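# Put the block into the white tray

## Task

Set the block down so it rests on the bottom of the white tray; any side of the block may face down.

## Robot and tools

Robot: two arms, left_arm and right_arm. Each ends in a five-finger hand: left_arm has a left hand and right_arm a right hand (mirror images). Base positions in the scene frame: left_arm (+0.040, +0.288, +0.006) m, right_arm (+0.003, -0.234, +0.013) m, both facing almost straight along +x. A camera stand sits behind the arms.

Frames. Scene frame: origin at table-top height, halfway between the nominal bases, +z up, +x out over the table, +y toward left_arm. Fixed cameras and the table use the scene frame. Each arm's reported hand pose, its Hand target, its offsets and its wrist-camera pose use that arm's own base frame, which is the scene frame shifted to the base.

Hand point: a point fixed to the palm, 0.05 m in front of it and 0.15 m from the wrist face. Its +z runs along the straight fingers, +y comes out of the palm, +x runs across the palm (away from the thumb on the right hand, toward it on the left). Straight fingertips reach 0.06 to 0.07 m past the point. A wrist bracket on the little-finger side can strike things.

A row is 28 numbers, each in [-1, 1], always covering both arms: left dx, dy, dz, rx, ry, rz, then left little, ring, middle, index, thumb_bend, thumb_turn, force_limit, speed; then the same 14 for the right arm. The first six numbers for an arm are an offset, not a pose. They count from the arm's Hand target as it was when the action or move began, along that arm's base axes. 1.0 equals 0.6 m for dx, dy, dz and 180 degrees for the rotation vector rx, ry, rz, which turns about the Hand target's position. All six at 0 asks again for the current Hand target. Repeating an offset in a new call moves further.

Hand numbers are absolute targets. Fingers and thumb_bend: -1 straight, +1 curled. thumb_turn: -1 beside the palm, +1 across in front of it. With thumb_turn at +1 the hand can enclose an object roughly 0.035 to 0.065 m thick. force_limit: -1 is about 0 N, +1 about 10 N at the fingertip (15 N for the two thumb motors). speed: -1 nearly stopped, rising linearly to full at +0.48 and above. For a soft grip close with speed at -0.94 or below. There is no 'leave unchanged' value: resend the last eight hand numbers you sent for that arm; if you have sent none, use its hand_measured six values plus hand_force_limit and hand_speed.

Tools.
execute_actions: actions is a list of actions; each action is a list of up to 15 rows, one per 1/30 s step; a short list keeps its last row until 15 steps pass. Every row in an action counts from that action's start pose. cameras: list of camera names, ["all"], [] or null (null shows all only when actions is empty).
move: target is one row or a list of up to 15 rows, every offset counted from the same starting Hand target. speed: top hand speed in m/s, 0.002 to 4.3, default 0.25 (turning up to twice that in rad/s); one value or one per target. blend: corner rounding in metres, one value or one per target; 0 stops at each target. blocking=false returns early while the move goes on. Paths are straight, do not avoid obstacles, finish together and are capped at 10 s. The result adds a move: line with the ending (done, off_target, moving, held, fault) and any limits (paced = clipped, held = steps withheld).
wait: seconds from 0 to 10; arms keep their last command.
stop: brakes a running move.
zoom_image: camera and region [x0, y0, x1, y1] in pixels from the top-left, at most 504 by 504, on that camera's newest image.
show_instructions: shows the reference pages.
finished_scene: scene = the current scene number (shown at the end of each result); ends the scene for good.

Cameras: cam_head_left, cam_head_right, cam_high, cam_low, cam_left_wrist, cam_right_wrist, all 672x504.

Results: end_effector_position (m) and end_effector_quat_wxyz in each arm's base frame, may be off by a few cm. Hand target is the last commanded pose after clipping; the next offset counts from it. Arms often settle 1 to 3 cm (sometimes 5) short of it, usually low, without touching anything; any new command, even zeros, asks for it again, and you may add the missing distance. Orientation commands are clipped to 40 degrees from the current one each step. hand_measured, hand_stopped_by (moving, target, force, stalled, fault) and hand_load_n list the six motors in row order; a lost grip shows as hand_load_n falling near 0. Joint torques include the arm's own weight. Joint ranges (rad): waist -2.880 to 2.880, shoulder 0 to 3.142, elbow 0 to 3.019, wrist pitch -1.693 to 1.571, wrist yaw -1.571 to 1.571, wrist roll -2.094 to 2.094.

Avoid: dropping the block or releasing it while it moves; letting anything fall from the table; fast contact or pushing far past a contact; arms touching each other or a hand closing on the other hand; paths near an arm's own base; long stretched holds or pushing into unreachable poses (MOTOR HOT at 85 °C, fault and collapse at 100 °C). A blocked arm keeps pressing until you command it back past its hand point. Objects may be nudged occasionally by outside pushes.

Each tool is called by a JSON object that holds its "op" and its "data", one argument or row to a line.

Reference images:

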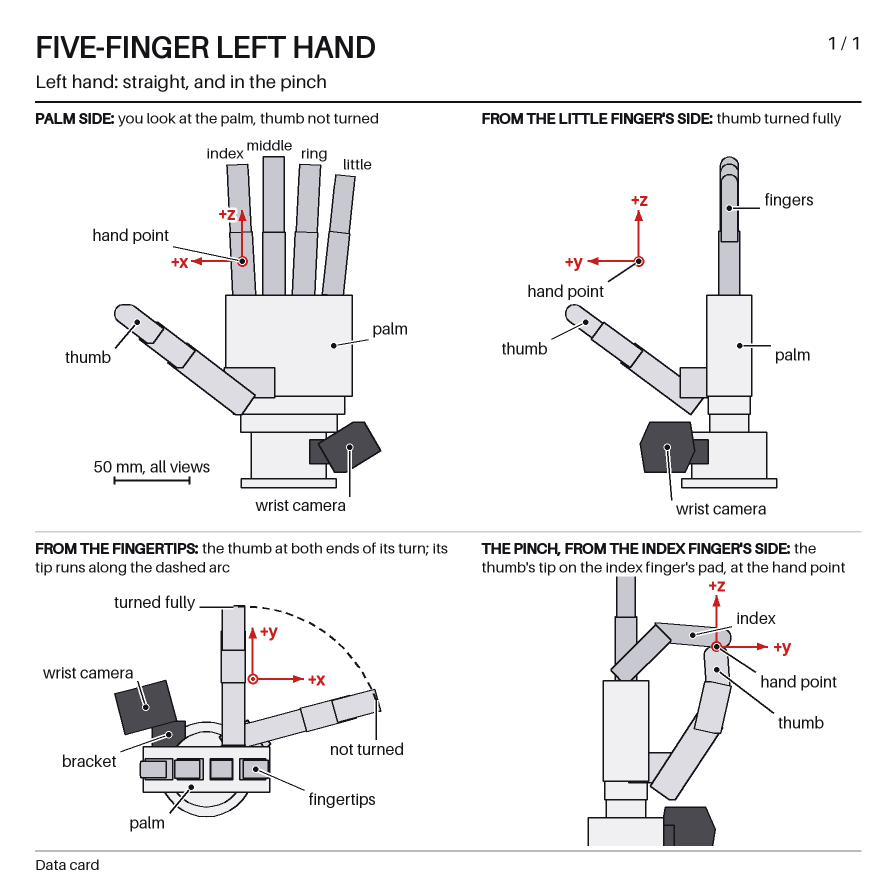

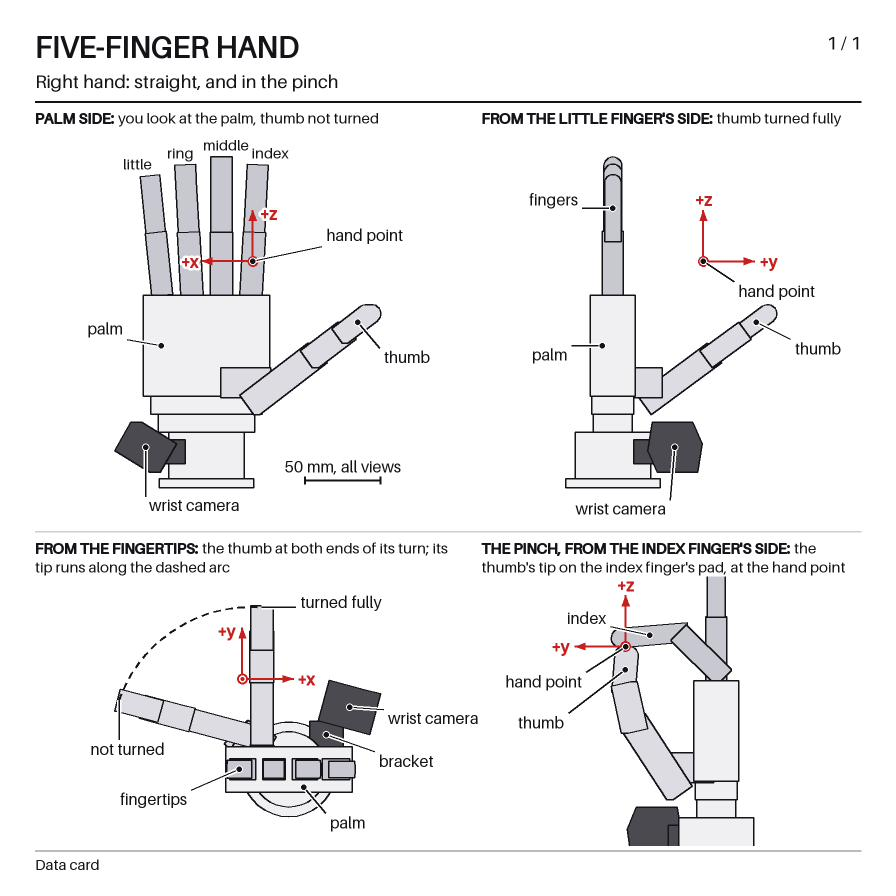

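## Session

{"op": "execute_actions", "data": {
  "actions": []
}}

Scene clock: 0.00 s.
left_arm: end_effector_position=(+0.3175, +0.0748, +0.2488) hand_measured=(-1.000, -1.000, -1.000, -1.000, -1.000, -1.000) hand_load_n=(+0.0, +0.0, +0.0, +0.0, +0.0, +0.0) hand_stopped_by=(target, target, target, target, target, target) hand_force_limit=0.00 hand_speed=-0.80 end_effector_quat_wxyz=(+0.661, -0.341, +0.636, -0.208) | right_arm: end_effector_position=(+0.3010, +0.1068, +0.3303) hand_measured=(-1.000, -1.000, -1.000, -1.000, -1.000, -1.000) hand_load_n=(+0.0, +0.0, +0.0, +0.0, +0.0, +0.0) hand_stopped_by=(target, target, target, target, target, target) hand_force_limit=0.00 hand_speed=-0.80 end_effector_quat_wxyz=(-0.038, +0.912, -0.283, +0.294)
Joint positions: left_arm=[0.151 0.293 0.344 -0.09 -0.035 0.772] | right_arm=[0.582 1.038 1.291 -1.361 0.399 -0.481]
Joint velocities: within noise
Joint torques (N m): no reading
Heat: left arm: hottest elbow 30 °C; right arm: hottest shoulder 31 °C.
Hand target: left_arm +0.3186, +0.0750, +0.2648; +0.670, -0.336, +0.627, -0.212 | right_arm +0.3045, +0.1092, +0.3394; -0.046, +0.909, -0.285, +0.301
camera_calibration:
cam_left_wrist: T_world_to_cam=[[0.165641, -0.845416, 0.507774, -0.115411], [-0.498573, -0.516028, -0.69652, 0.363527], [0.850875, -0.13779, -0.506977, -0.0185193], [0, 0, 0, 1]] pos_world=[0.216119, 0.0874683, 0.302418]
cam_right_wrist: T_world_to_cam=[[-0.368511, -0.917321, -0.150736, 0.262819], [-0.928001, 0.372574, 0.00138202, 0.233663], [0.0548926, 0.140392, -0.988573, 0.407776], [0, 0, 0, 1]] pos_world=[0.291308, 0.0967838, 0.442409]

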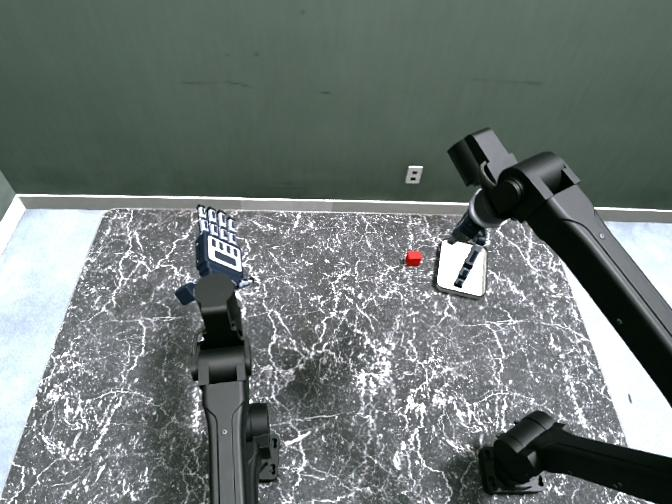

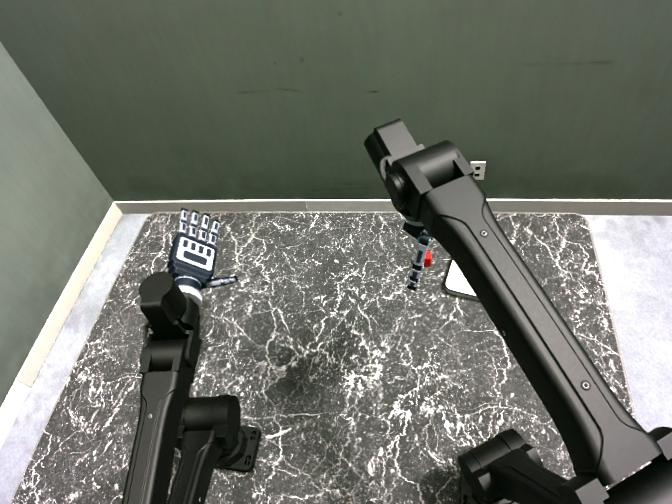

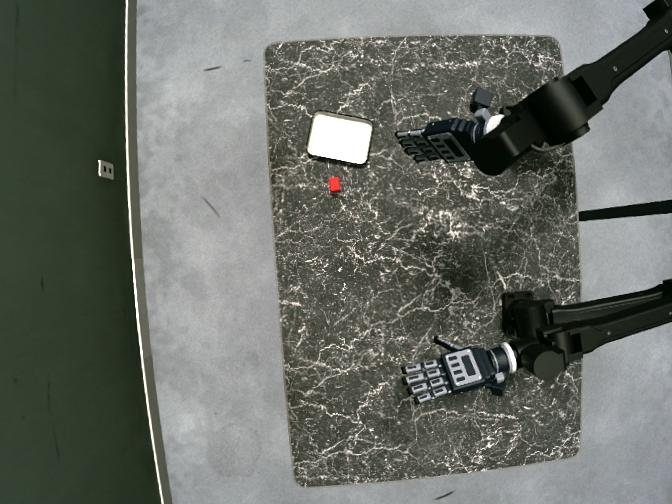

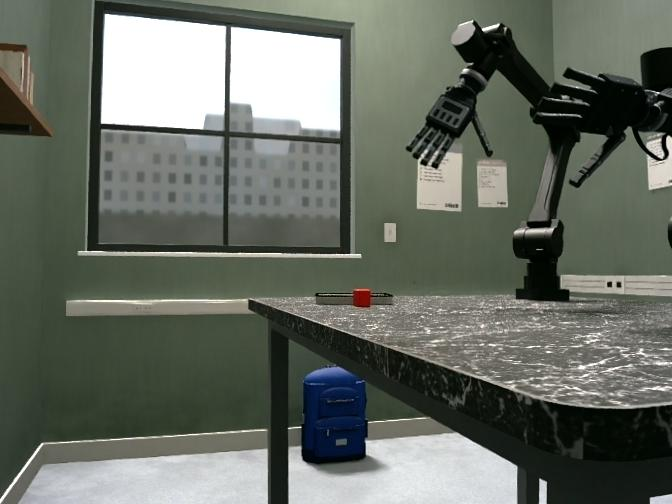

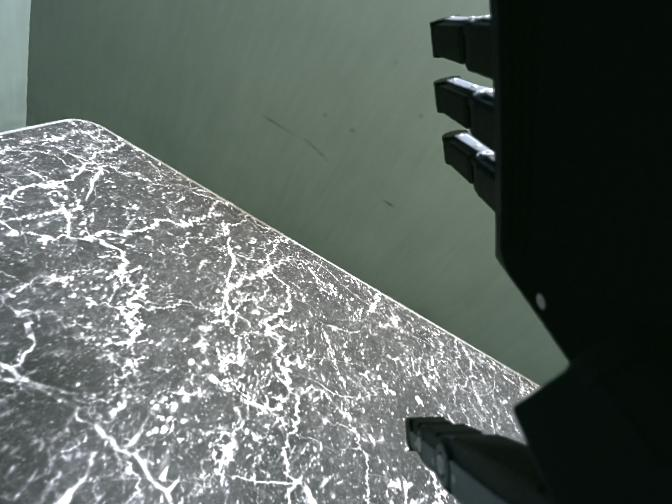

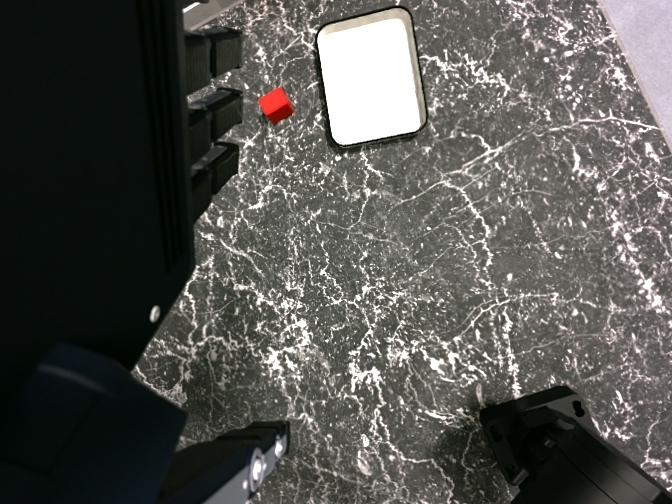

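{"op": "zoom_image", "data": {
  "camera": "cam_high",
  "region": [290, 100, 390, 210]
}}

{"op": "zoom_image", "data": {
  "camera": "cam_low",
  "region": [300, 270, 400, 330]
}}

{"op": "zoom_image", "data": {
  "camera": "cam_right_wrist",
  "region": [230, 0, 450, 160]
}}

{"op": "zoom_image", "data": {
  "camera": "cam_head_left",
  "region": [390, 220, 510, 320]
}}

Scaled by 4.582.

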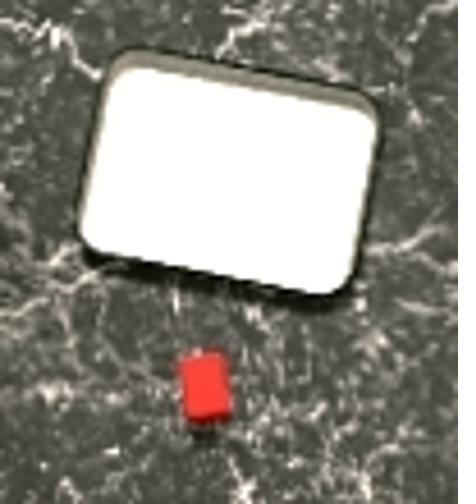

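Scaled by 5.040.

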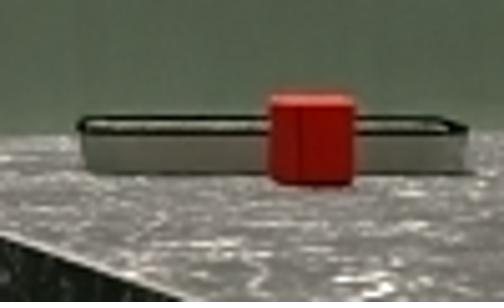

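Scaled by 2.291.

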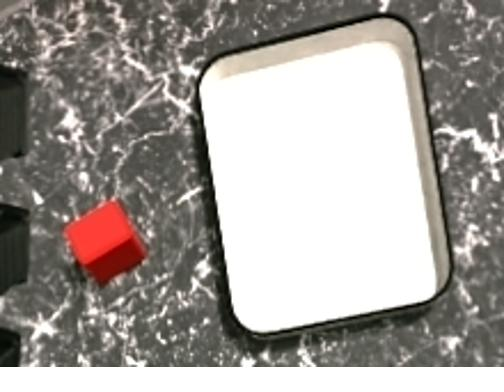

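Scaled by 4.200.

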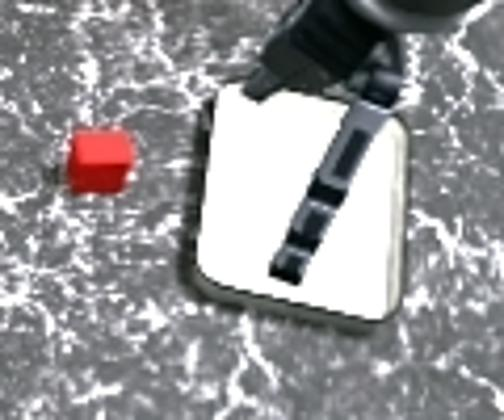

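{"op": "zoom_image", "data": {
  "camera": "cam_high",
  "region": [315, 165, 355, 205]
}}

{"op": "zoom_image", "data": {
  "camera": "cam_right_wrist",
  "region": [245, 75, 305, 135]
}}

{"op": "zoom_image", "data": {
  "camera": "cam_low",
  "region": [340, 280, 380, 315]
}}

Scaled by 12.600.

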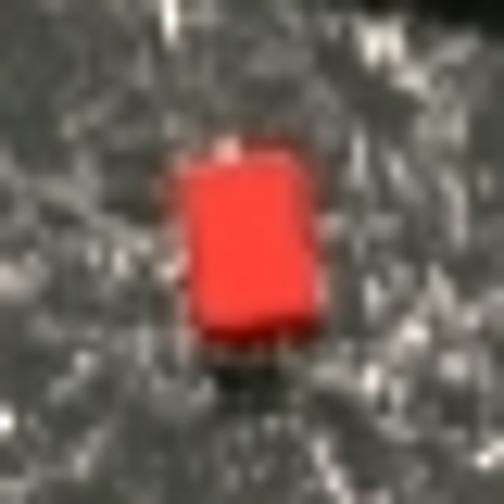

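Scaled by 8.400.

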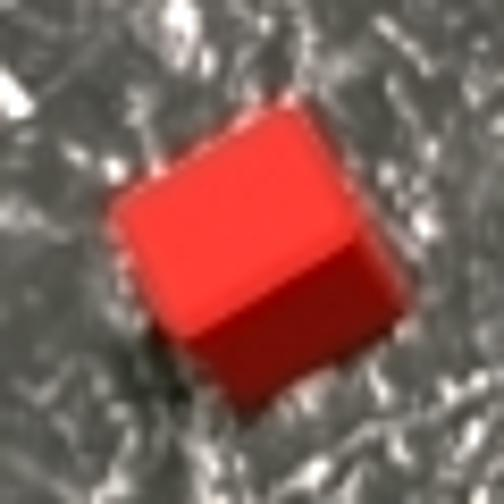

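Scaled by 12.600.

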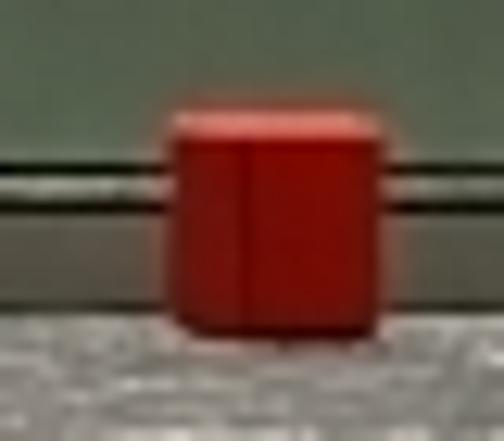

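{"op": "move", "data": {
  "target": [0,0,0,0,0,0,-1,-1,-1,-1,-1,-1,0,-0.8, 0.3955,0.0987,-0.4123,0.2524,-0.1093,-0.1652,-1,-1,-0.3,-0.3,-0.76,1,-0.2,0],
  "speed": 0.35,
  "cameras": ["cam_high","cam_low","cam_right_wrist"]
}}

{"op": "zoom_image", "data": {
  "camera": "cam_low",
  "region": [310, 190, 430, 310]
}}

{"op": "zoom_image", "data": {
  "camera": "cam_right_wrist",
  "region": [370, 100, 610, 300]
}}

Scene clock: 5.97 s.
left_arm: end_effector_position=(+0.3175, +0.0748, +0.2488) hand_measured=(-1.000, -1.000, -1.000, -1.000, -1.000, -1.000) hand_load_n=(+0.0, +0.0, +0.0, +0.0, +0.0, +0.0) hand_stopped_by=(target, target, target, target, target, target) hand_force_limit=0.00 hand_speed=-0.80 end_effector_quat_wxyz=(+0.661, -0.341, +0.636, -0.208) | right_arm: end_effector_position=(+0.5372, +0.1690, +0.0966) hand_measured=(-1.000, -1.000, -0.300, -0.300, -0.760, +1.000) hand_load_n=(+0.0, +0.0, +0.0, +0.0, +0.0, +0.0) hand_stopped_by=(target, target, target, target, target, target) hand_force_limit=-0.20 hand_speed=0.00 end_effector_quat_wxyz=(-0.355, +0.665, -0.575, +0.317)
Joint positions: left_arm=[0.151 0.293 0.344 -0.09 -0.035 0.772] | right_arm=[0.29 1.482 0.87 0.028 0.134 0.073]
Joint torques (N m): left_arm=[0.97 0.56 12 2.43 0.03 0] | right_arm=[1.26 -9.52 7.1 2.77 0.26 0.23]
Heat: left arm: hottest elbow 31 °C; right arm: hottest shoulder 31 °C.
Hand target: left_arm +0.3186, +0.0750, +0.2648; +0.670, -0.336, +0.627, -0.212 | right_arm +0.5419, +0.1683, +0.0920; -0.358, +0.658, -0.582, +0.316
Off the commanded pose: left_arm 0.016 m, 2 deg | right_arm 0.006 m, 1 deg.
move: off_target (left_arm)
camera_calibration:
cam_right_wrist: T_world_to_cam=[[-0.500787, -0.253014, -0.827766, 0.395736], [-0.652845, 0.738334, 0.169283, 0.204102], [0.568337, 0.625177, -0.534927, -0.246573], [0, 0, 0, 1]] pos_world=[0.471563, 0.103583, 0.161127]
Images, in order (width x height): cam_high 672x504, cam_low 672x504, cam_right_wrist 672x504.

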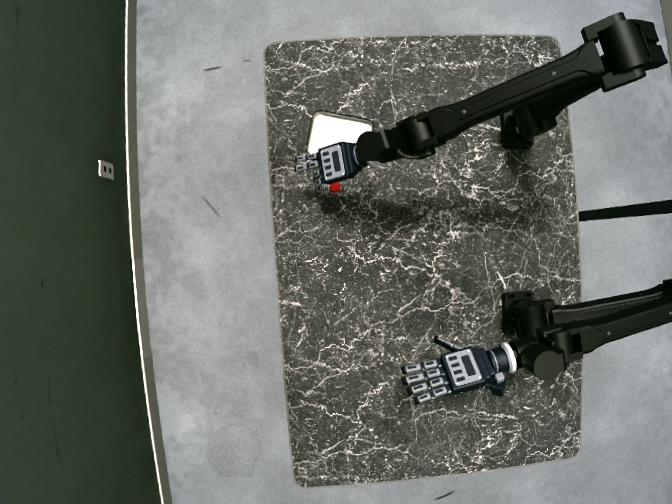

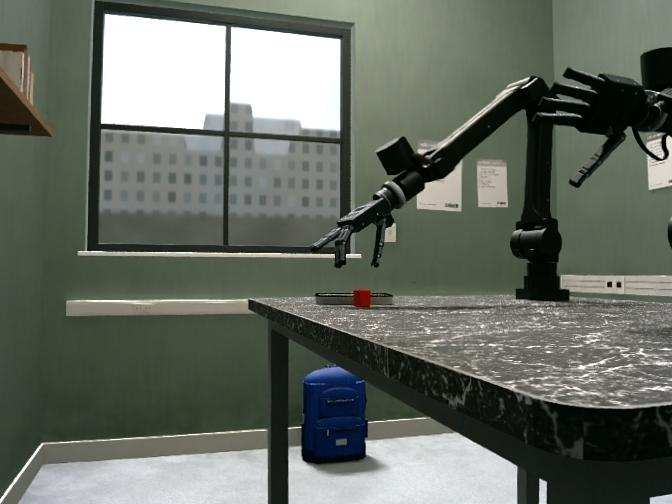

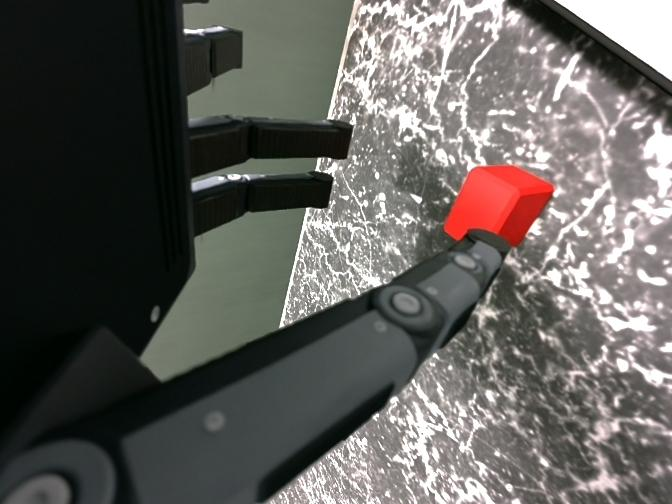

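Scaled by 4.200.

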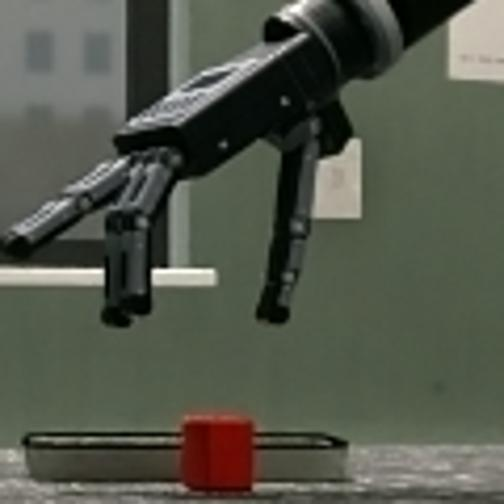

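Scaled by 2.100.

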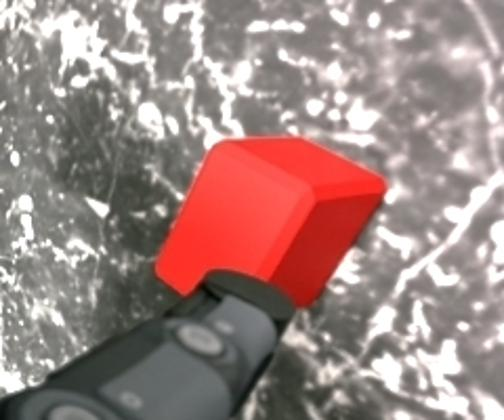

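{"op": "zoom_image", "data": {
  "camera": "cam_high",
  "region": [285, 130, 365, 210]
}}

Scaled by 6.300.

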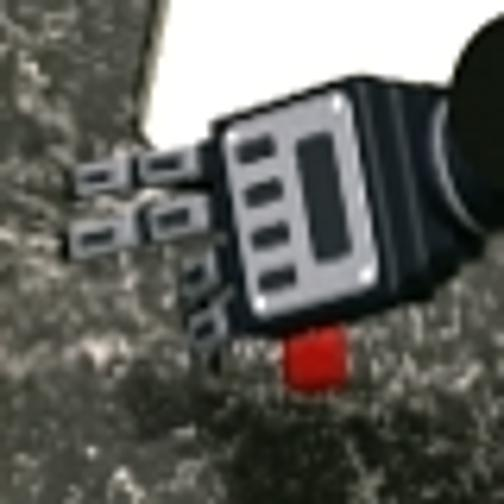

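{"op": "move", "data": {
  "target": [0,0,0,0,0,0,-1,-1,-1,-1,-1,-1,0,-0.8, 0.0018,0.0185,-0.085,0,0,0,-1,-1,-0.3,-0.3,-0.76,1,-0.2,0],
  "speed": 0.15,
  "cameras": ["cam_high","cam_low","cam_right_wrist"]
}}

{"op": "zoom_image", "data": {
  "camera": "cam_low",
  "region": [310, 210, 410, 310]
}}

{"op": "zoom_image", "data": {
  "camera": "cam_right_wrist",
  "region": [310, 120, 550, 320]
}}

{"op": "zoom_image", "data": {
  "camera": "cam_high",
  "region": [285, 130, 365, 210]
}}

Scene clock: 9.10 s.
left_arm: end_effector_position=(+0.3175, +0.0748, +0.2488) hand_measured=(-1.000, -1.000, -1.000, -1.000, -1.000, -1.000) hand_load_n=(+0.0, +0.5, +0.0, +0.0, +0.0, +0.0) hand_stopped_by=(target, target, target, target, target, target) hand_force_limit=0.00 hand_speed=-0.80 end_effector_quat_wxyz=(+0.661, -0.341, +0.636, -0.208) | right_arm: end_effector_position=(+0.5399, +0.1745, +0.0450) hand_measured=(-1.000, -1.000, -0.300, -0.300, -0.760, +1.000) hand_load_n=(+0.0, -0.5, +0.0, +0.0, +0.0, +0.0) hand_stopped_by=(target, target, target, target, target, target) hand_force_limit=-0.20 hand_speed=0.00 end_effector_quat_wxyz=(-0.354, +0.663, -0.579, +0.318)
Joint positions: left_arm=[0.151 0.293 0.344 -0.09 -0.035 0.772] | right_arm=[0.303 1.591 0.827 0.177 0.152 0.086]
Joint torques (N m): left_arm=[0.44 0.56 11.63 2.17 0 0.05] | right_arm=[2.26 -10.23 6.63 2.74 0.3 0.21]
Heat: left arm: hottest elbow 31 °C; right arm: hottest shoulder 31 °C.
Hand target: left_arm +0.3186, +0.0750, +0.2648; +0.670, -0.336, +0.627, -0.212 | right_arm +0.5428, +0.1796, +0.0409; -0.358, +0.658, -0.582, +0.316
Off the commanded pose: left_arm 0.016 m, 2 deg | right_arm 0.007 m, 1 deg.
move: off_target (left_arm)
camera_calibration:
cam_right_wrist: T_world_to_cam=[[-0.505023, -0.247613, -0.826825, 0.357136], [-0.645236, 0.744571, 0.171129, 0.205261], [0.573256, 0.619921, -0.535794, -0.280781], [0, 0, 0, 1]] pos_world=[0.473763, 0.109662, 0.109722]
Images, in order (width x height): cam_high 672x504, cam_low 672x504, cam_right_wrist 672x504.

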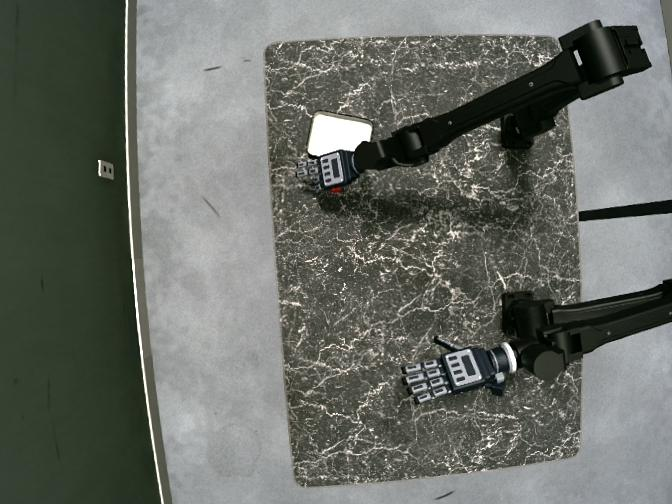

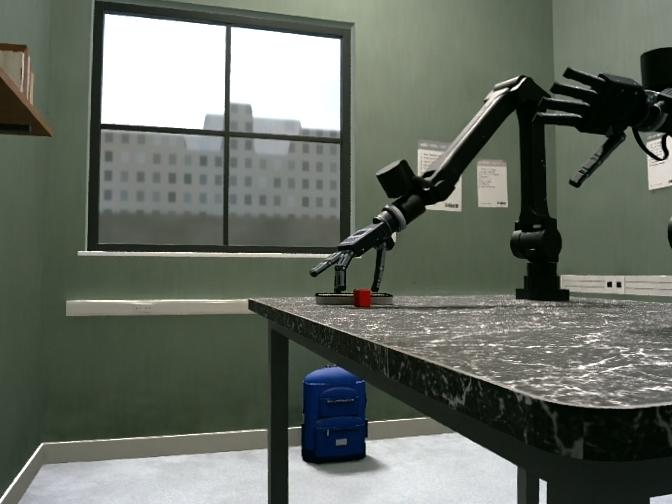

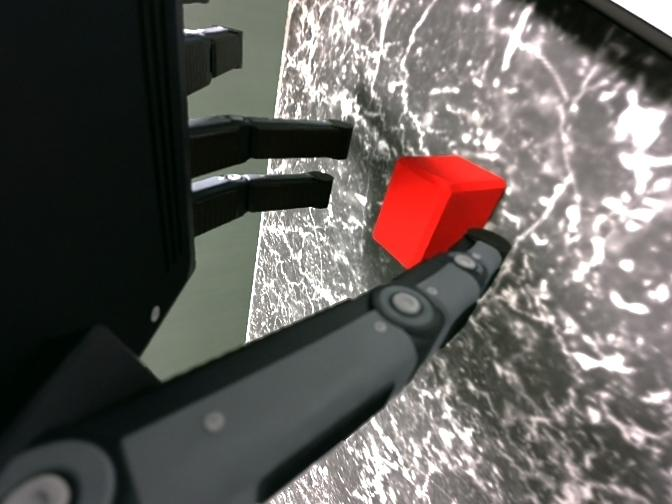

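Scaled by 5.040.

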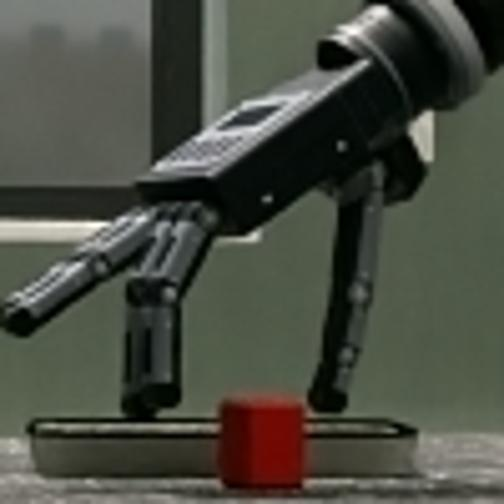

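Scaled by 2.100.

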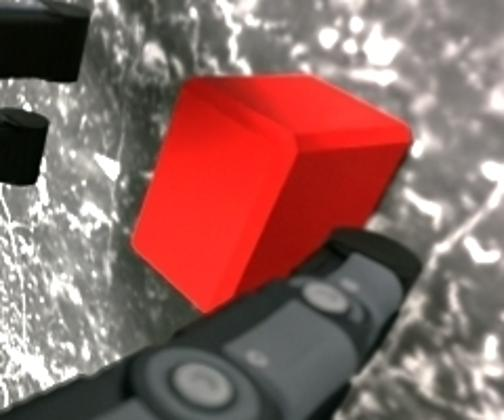

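Scaled by 6.300.

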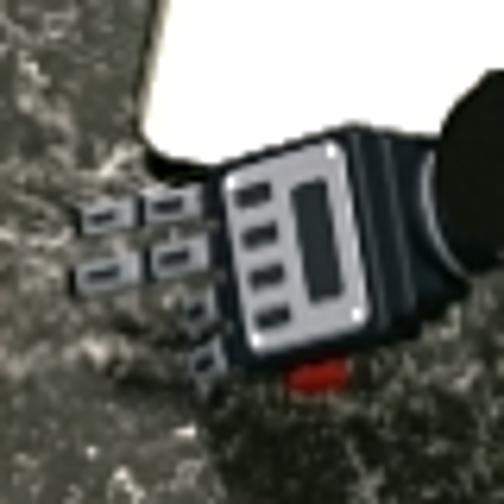

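{"op": "move", "data": {
  "target": [
    [0,0,0,0,0,0,-1,-1,-1,-1,-1,-1,0,-0.8, -0.005,0.0033,-0.0335,0,0,0,-1,-1,-0.3,-0.3,-0.76,1,-0.2,0],
    [0,0,0,0,0,0,-1,-1,-1,-1,-1,-1,0,-0.8, -0.005,0.0033,-0.0335,0,0,0,-1,-1,0.5,0.5,0.1,1,-0.25,-0.85]
  ],
  "speed": 0.1,
  "cameras": ["cam_head_left","cam_low","cam_right_wrist"]
}}

{"op": "zoom_image", "data": {
  "camera": "cam_low",
  "region": [310, 210, 410, 310]
}}

Scene clock: 13.07 s.
left_arm: end_effector_position=(+0.3175, +0.0748, +0.2488) hand_measured=(-1.000, -1.000, -1.000, -1.000, -1.000, -1.000) hand_load_n=(+0.0, +0.0, +0.0, +0.0, +0.0, +0.0) hand_stopped_by=(target, target, target, target, target, target) hand_force_limit=0.00 hand_speed=-0.80 end_effector_quat_wxyz=(+0.661, -0.341, +0.636, -0.208) | right_arm: end_effector_position=(+0.5396, +0.1767, +0.0289) hand_measured=(-1.000, -1.000, +0.114, +0.156, -0.550, +1.000) hand_load_n=(+0.0, +0.0, +3.0, +7.5, +9.0, -2.0) hand_stopped_by=(target, target, force, force, force, target) hand_force_limit=-0.25 hand_speed=-0.85 end_effector_quat_wxyz=(-0.357, +0.660, -0.578, +0.320)
Joint positions: left_arm=[0.151 0.293 0.344 -0.09 -0.035 0.772] | right_arm=[0.308 1.628 0.808 0.24 0.158 0.091]
Joint torques (N m): left_arm=[-0.21 0.21 12.04 2.25 0.04 0] | right_arm=[2.37 -9.88 6.13 2.76 0.3 0.22]
Heat: left arm: hottest elbow 31 °C; right arm: hottest shoulder 31 °C.
Hand target: left_arm +0.3186, +0.0750, +0.2648; +0.670, -0.336, +0.627, -0.212 | right_arm +0.5399, +0.1815, +0.0210; -0.358, +0.658, -0.582, +0.316
Off the commanded pose: left_arm 0.016 m, 2 deg | right_arm 0.009 m, 1 deg.
move: off_target (left_arm)
camera_calibration:
cam_right_wrist: T_world_to_cam=[[-0.498697, -0.244293, -0.831638, 0.340344], [-0.645268, 0.74525, 0.168022, 0.206246], [0.578732, 0.620422, -0.529289, -0.293877], [0, 0, 0, 1]] pos_world=[0.472888, 0.111766, 0.0928434]
Images, in order (width x height): cam_head_left 672x504, cam_low 672x504, cam_right_wrist 672x504.

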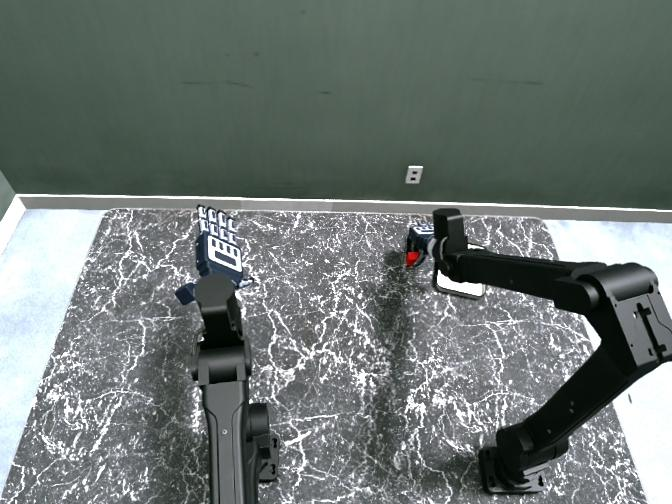

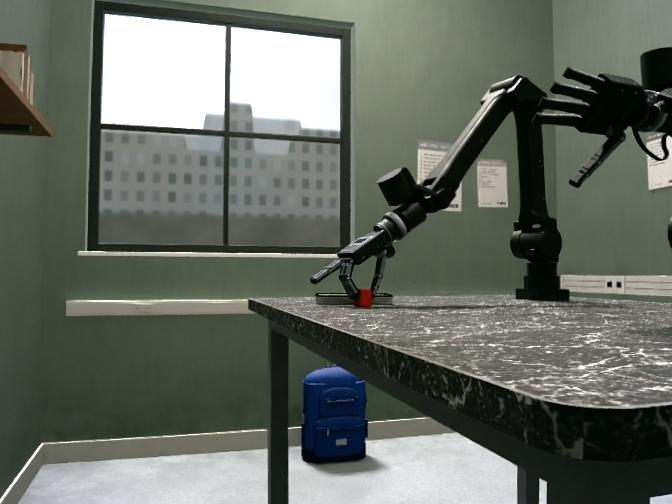

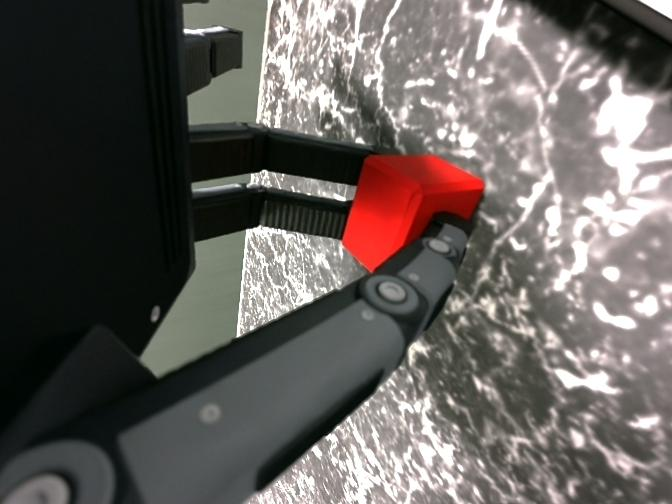

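Scaled by 5.040.

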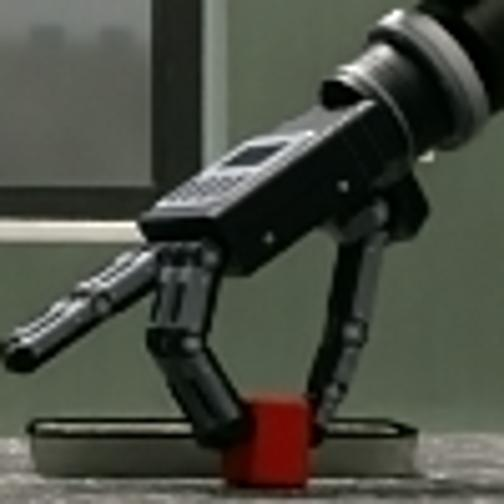

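{"op": "move", "data": {
  "target": [
    [0,0,0,0,0,0,-1,-1,-1,-1,-1,-1,0,-0.8, 0,0,0.11,0,0,0,-1,-1,0.5,0.5,0.1,1,-0.25,-0.85],
    [0,0,0,0,0,0,-1,-1,-1,-1,-1,-1,0,-0.8, -0.0325,-0.21,0.115,0,0,0,-1,-1,0.5,0.5,0.1,1,-0.25,-0.85]
  ],
  "speed": [0.15,0.2],
  "blend": 0.03,
  "cameras": ["cam_high","cam_head_left","cam_head_right","cam_low","cam_right_wrist"]
}}

{"op": "zoom_image", "data": {
  "camera": "cam_low",
  "region": [290, 190, 410, 310]
}}

{"op": "zoom_image", "data": {
  "camera": "cam_head_left",
  "region": [400, 200, 520, 320]
}}

{"op": "zoom_image", "data": {
  "camera": "cam_head_right",
  "region": [400, 200, 520, 320]
}}

Scene clock: 15.77 s.
left_arm: end_effector_position=(+0.3175, +0.0748, +0.2488) hand_measured=(-1.000, -1.000, -1.000, -1.000, -1.000, -1.000) hand_load_n=(+0.0, +0.0, +0.0, +0.0, +0.0, +0.0) hand_stopped_by=(target, target, target, target, target, target) hand_force_limit=0.00 hand_speed=-0.80 end_effector_quat_wxyz=(+0.661, -0.341, +0.636, -0.208) | right_arm: end_effector_position=(+0.5218, +0.0578, +0.0827) hand_measured=(-1.000, -1.000, +0.114, +0.156, -0.550, +1.000) hand_load_n=(+0.0, +0.0, +3.5, +7.5, +9.5, -2.0) hand_stopped_by=(target, target, force, force, force, target) hand_force_limit=-0.25 hand_speed=-0.85 end_effector_quat_wxyz=(-0.357, +0.655, -0.588, +0.311)
Joint positions: left_arm=[0.151 0.293 0.344 -0.09 -0.035 0.772] | right_arm=[0.027 1.426 0.765 0.075 -0.08 -0.038]
Joint torques (N m): left_arm=[0.91 0.67 12.03 2.29 -0.01 0.03] | right_arm=[1.38 -10.99 6.79 1.69 -0.05 -0.12]
Heat: left arm: hottest elbow 31 °C; right arm: hottest shoulder 31 °C.
Hand target: left_arm +0.3186, +0.0750, +0.2648; +0.670, -0.336, +0.627, -0.212 | right_arm +0.5203, +0.0555, +0.0900; -0.358, +0.658, -0.582, +0.316
Off the commanded pose: left_arm 0.016 m, 2 deg | right_arm 0.008 m, 1 deg.
move: off_target (left_arm)
camera_calibration:
cam_right_wrist: T_world_to_cam=[[-0.514028, -0.220759, -0.828879, 0.353596], [-0.633643, 0.749047, 0.193456, 0.265928], [0.578162, 0.624655, -0.524914, -0.181593], [0, 0, 0, 1]] pos_world=[0.455252, -0.00769953, 0.146322]
Images, in order (width x height): cam_head_left 672x504, cam_head_right 672x504, cam_high 672x504, cam_low 672x504, cam_right_wrist 672x504.

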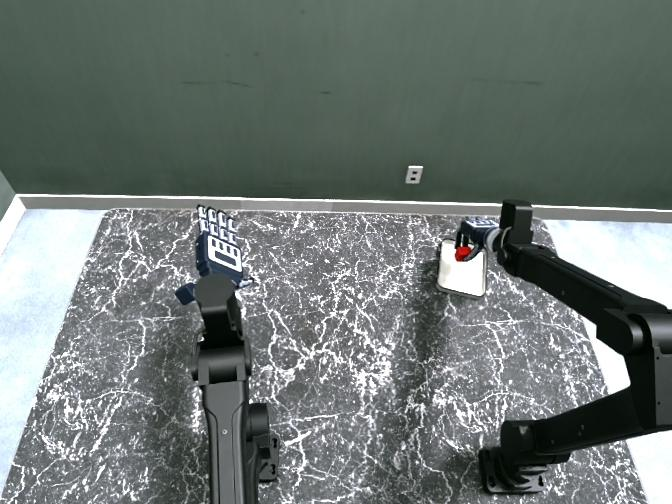

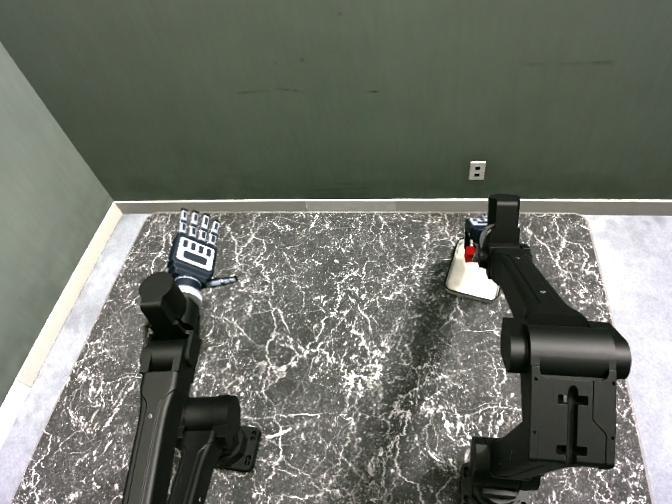

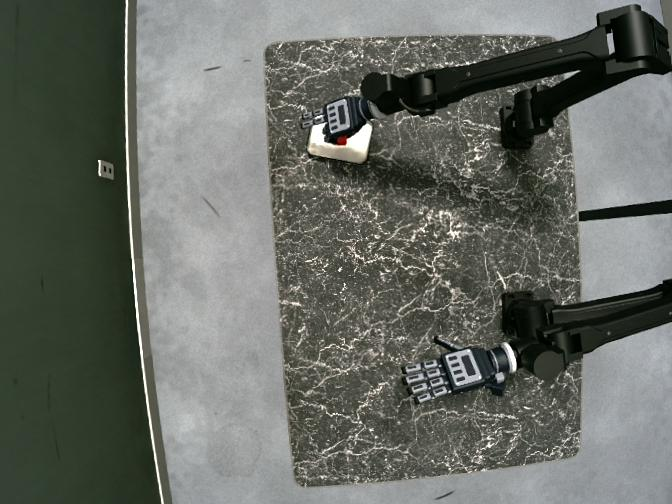

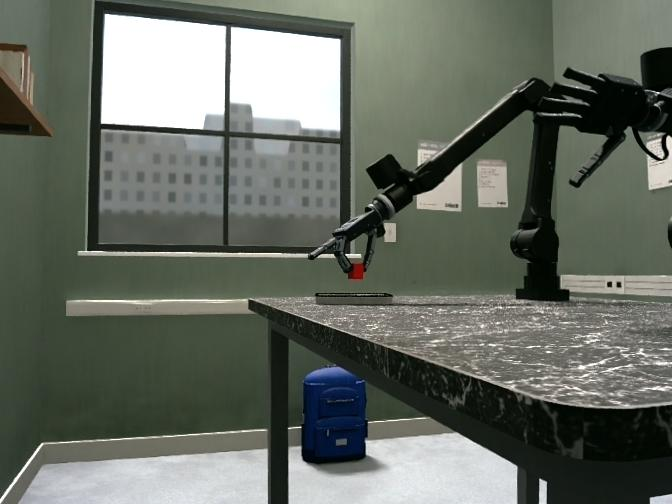

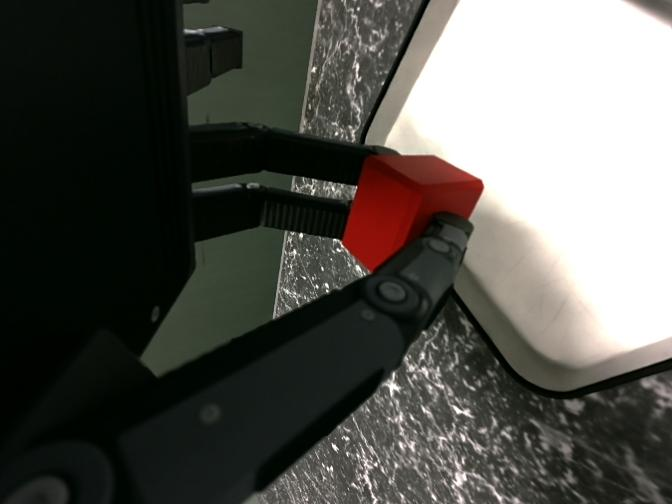

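Scaled by 4.200.

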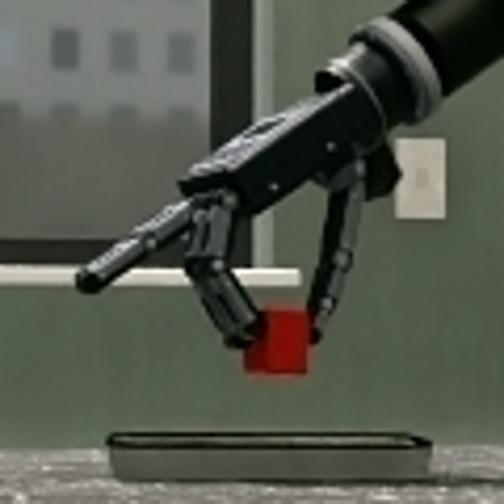

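Scaled by 4.200.

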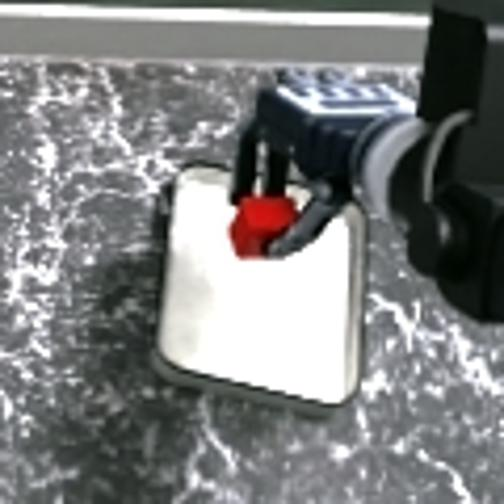

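Scaled by 4.200.

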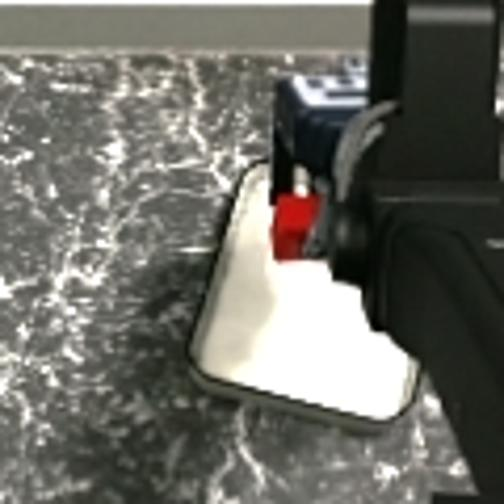

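{"op": "move", "data": {
  "target": [0,0,0,0,0,0,-1,-1,-1,-1,-1,-1,0,-0.8, -0.01,-0.0145,-0.0835,0,0,0,-1,-1,0.5,0.5,0.1,1,-0.25,-0.85],
  "speed": 0.12,
  "cameras": ["cam_high","cam_head_left","cam_low","cam_right_wrist"]
}}

{"op": "zoom_image", "data": {
  "camera": "cam_low",
  "region": [290, 190, 410, 310]
}}

{"op": "zoom_image", "data": {
  "camera": "cam_head_left",
  "region": [400, 200, 520, 320]
}}

Scene clock: 17.90 s.
left_arm: end_effector_position=(+0.3175, +0.0748, +0.2488) hand_measured=(-1.000, -1.000, -1.000, -1.000, -1.000, -1.000) hand_load_n=(+0.0, +0.0, +0.0, +0.0, +0.0, +0.0) hand_stopped_by=(target, target, target, target, target, target) hand_force_limit=0.00 hand_speed=-0.80 end_effector_quat_wxyz=(+0.661, -0.341, +0.636, -0.208) | right_arm: end_effector_position=(+0.5112, +0.0505, +0.0442) hand_measured=(-1.000, -1.000, +0.114, +0.156, -0.550, +1.000) hand_load_n=(+0.0, +0.0, +3.5, +7.5, +9.5, -2.0) hand_stopped_by=(target, target, force, force, force, target) hand_force_limit=-0.25 hand_speed=-0.85 end_effector_quat_wxyz=(-0.359, +0.656, -0.586, +0.312)
Joint positions: left_arm=[0.151 0.293 0.344 -0.09 -0.035 0.772] | right_arm=[0.008 1.484 0.69 0.211 -0.098 -0.05]
Joint torques (N m): left_arm=[0.62 0.44 12.08 2.47 0.05 0.01] | right_arm=[1.14 -8.59 6.34 2.77 -0.07 -0.12]
Heat: left arm: hottest elbow 32 °C; right arm: hottest shoulder 31 °C.
Hand target: left_arm +0.3186, +0.0750, +0.2648; +0.670, -0.336, +0.627, -0.212 | right_arm +0.5144, +0.0468, +0.0399; -0.358, +0.658, -0.582, +0.316
Off the commanded pose: left_arm 0.016 m, 2 deg | right_arm 0.006 m, 1 deg.
move: off_target (left_arm)
camera_calibration:
cam_right_wrist: T_world_to_cam=[[-0.509209, -0.222569, -0.831366, 0.312394], [-0.637195, 0.746828, 0.190343, 0.274151], [0.578523, 0.626667, -0.522112, -0.191526], [0, 0, 0, 1]] pos_world=[0.444564, -0.0151914, 0.107533]
Images, in order (width x height): cam_head_left 672x504, cam_high 672x504, cam_low 672x504, cam_right_wrist 672x504.

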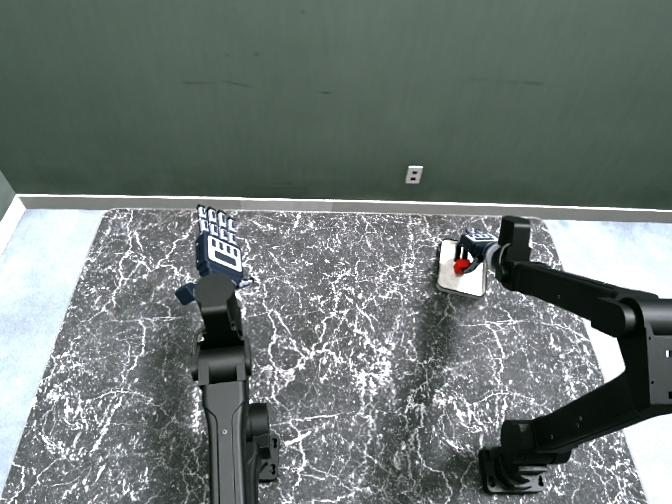

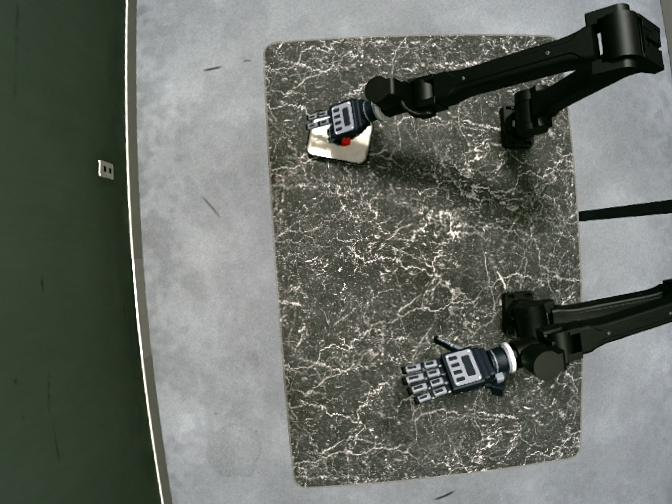

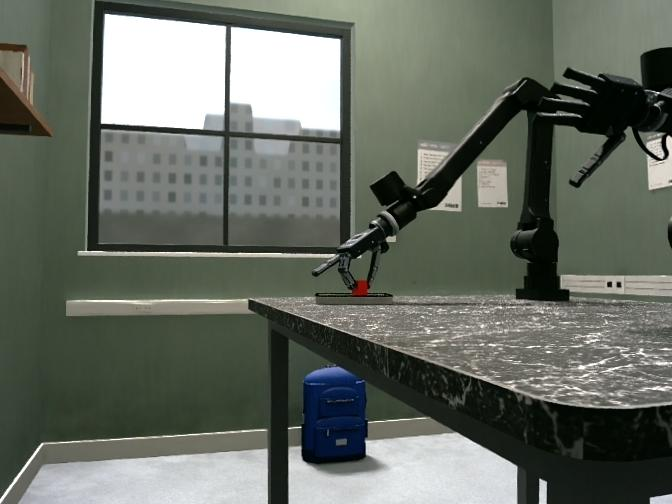

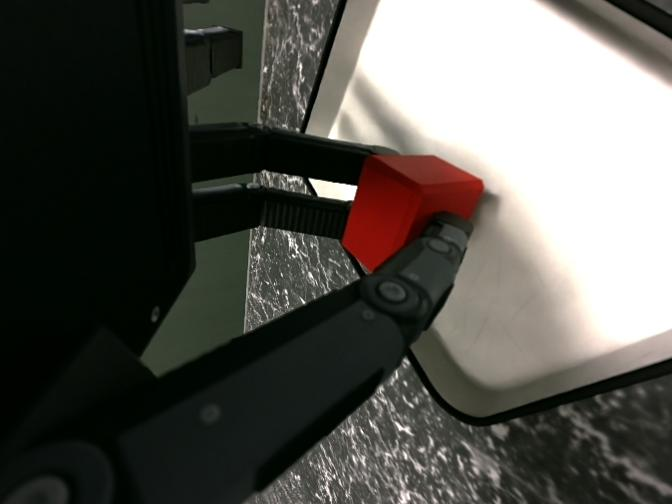

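Scaled by 4.200.

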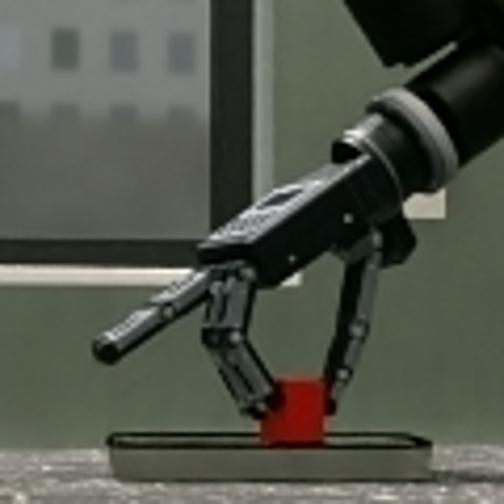

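Scaled by 4.200.

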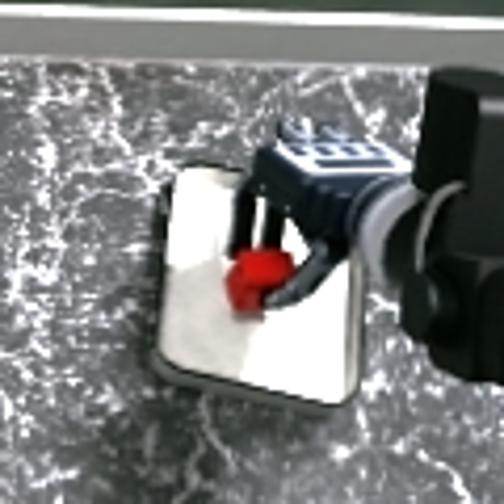

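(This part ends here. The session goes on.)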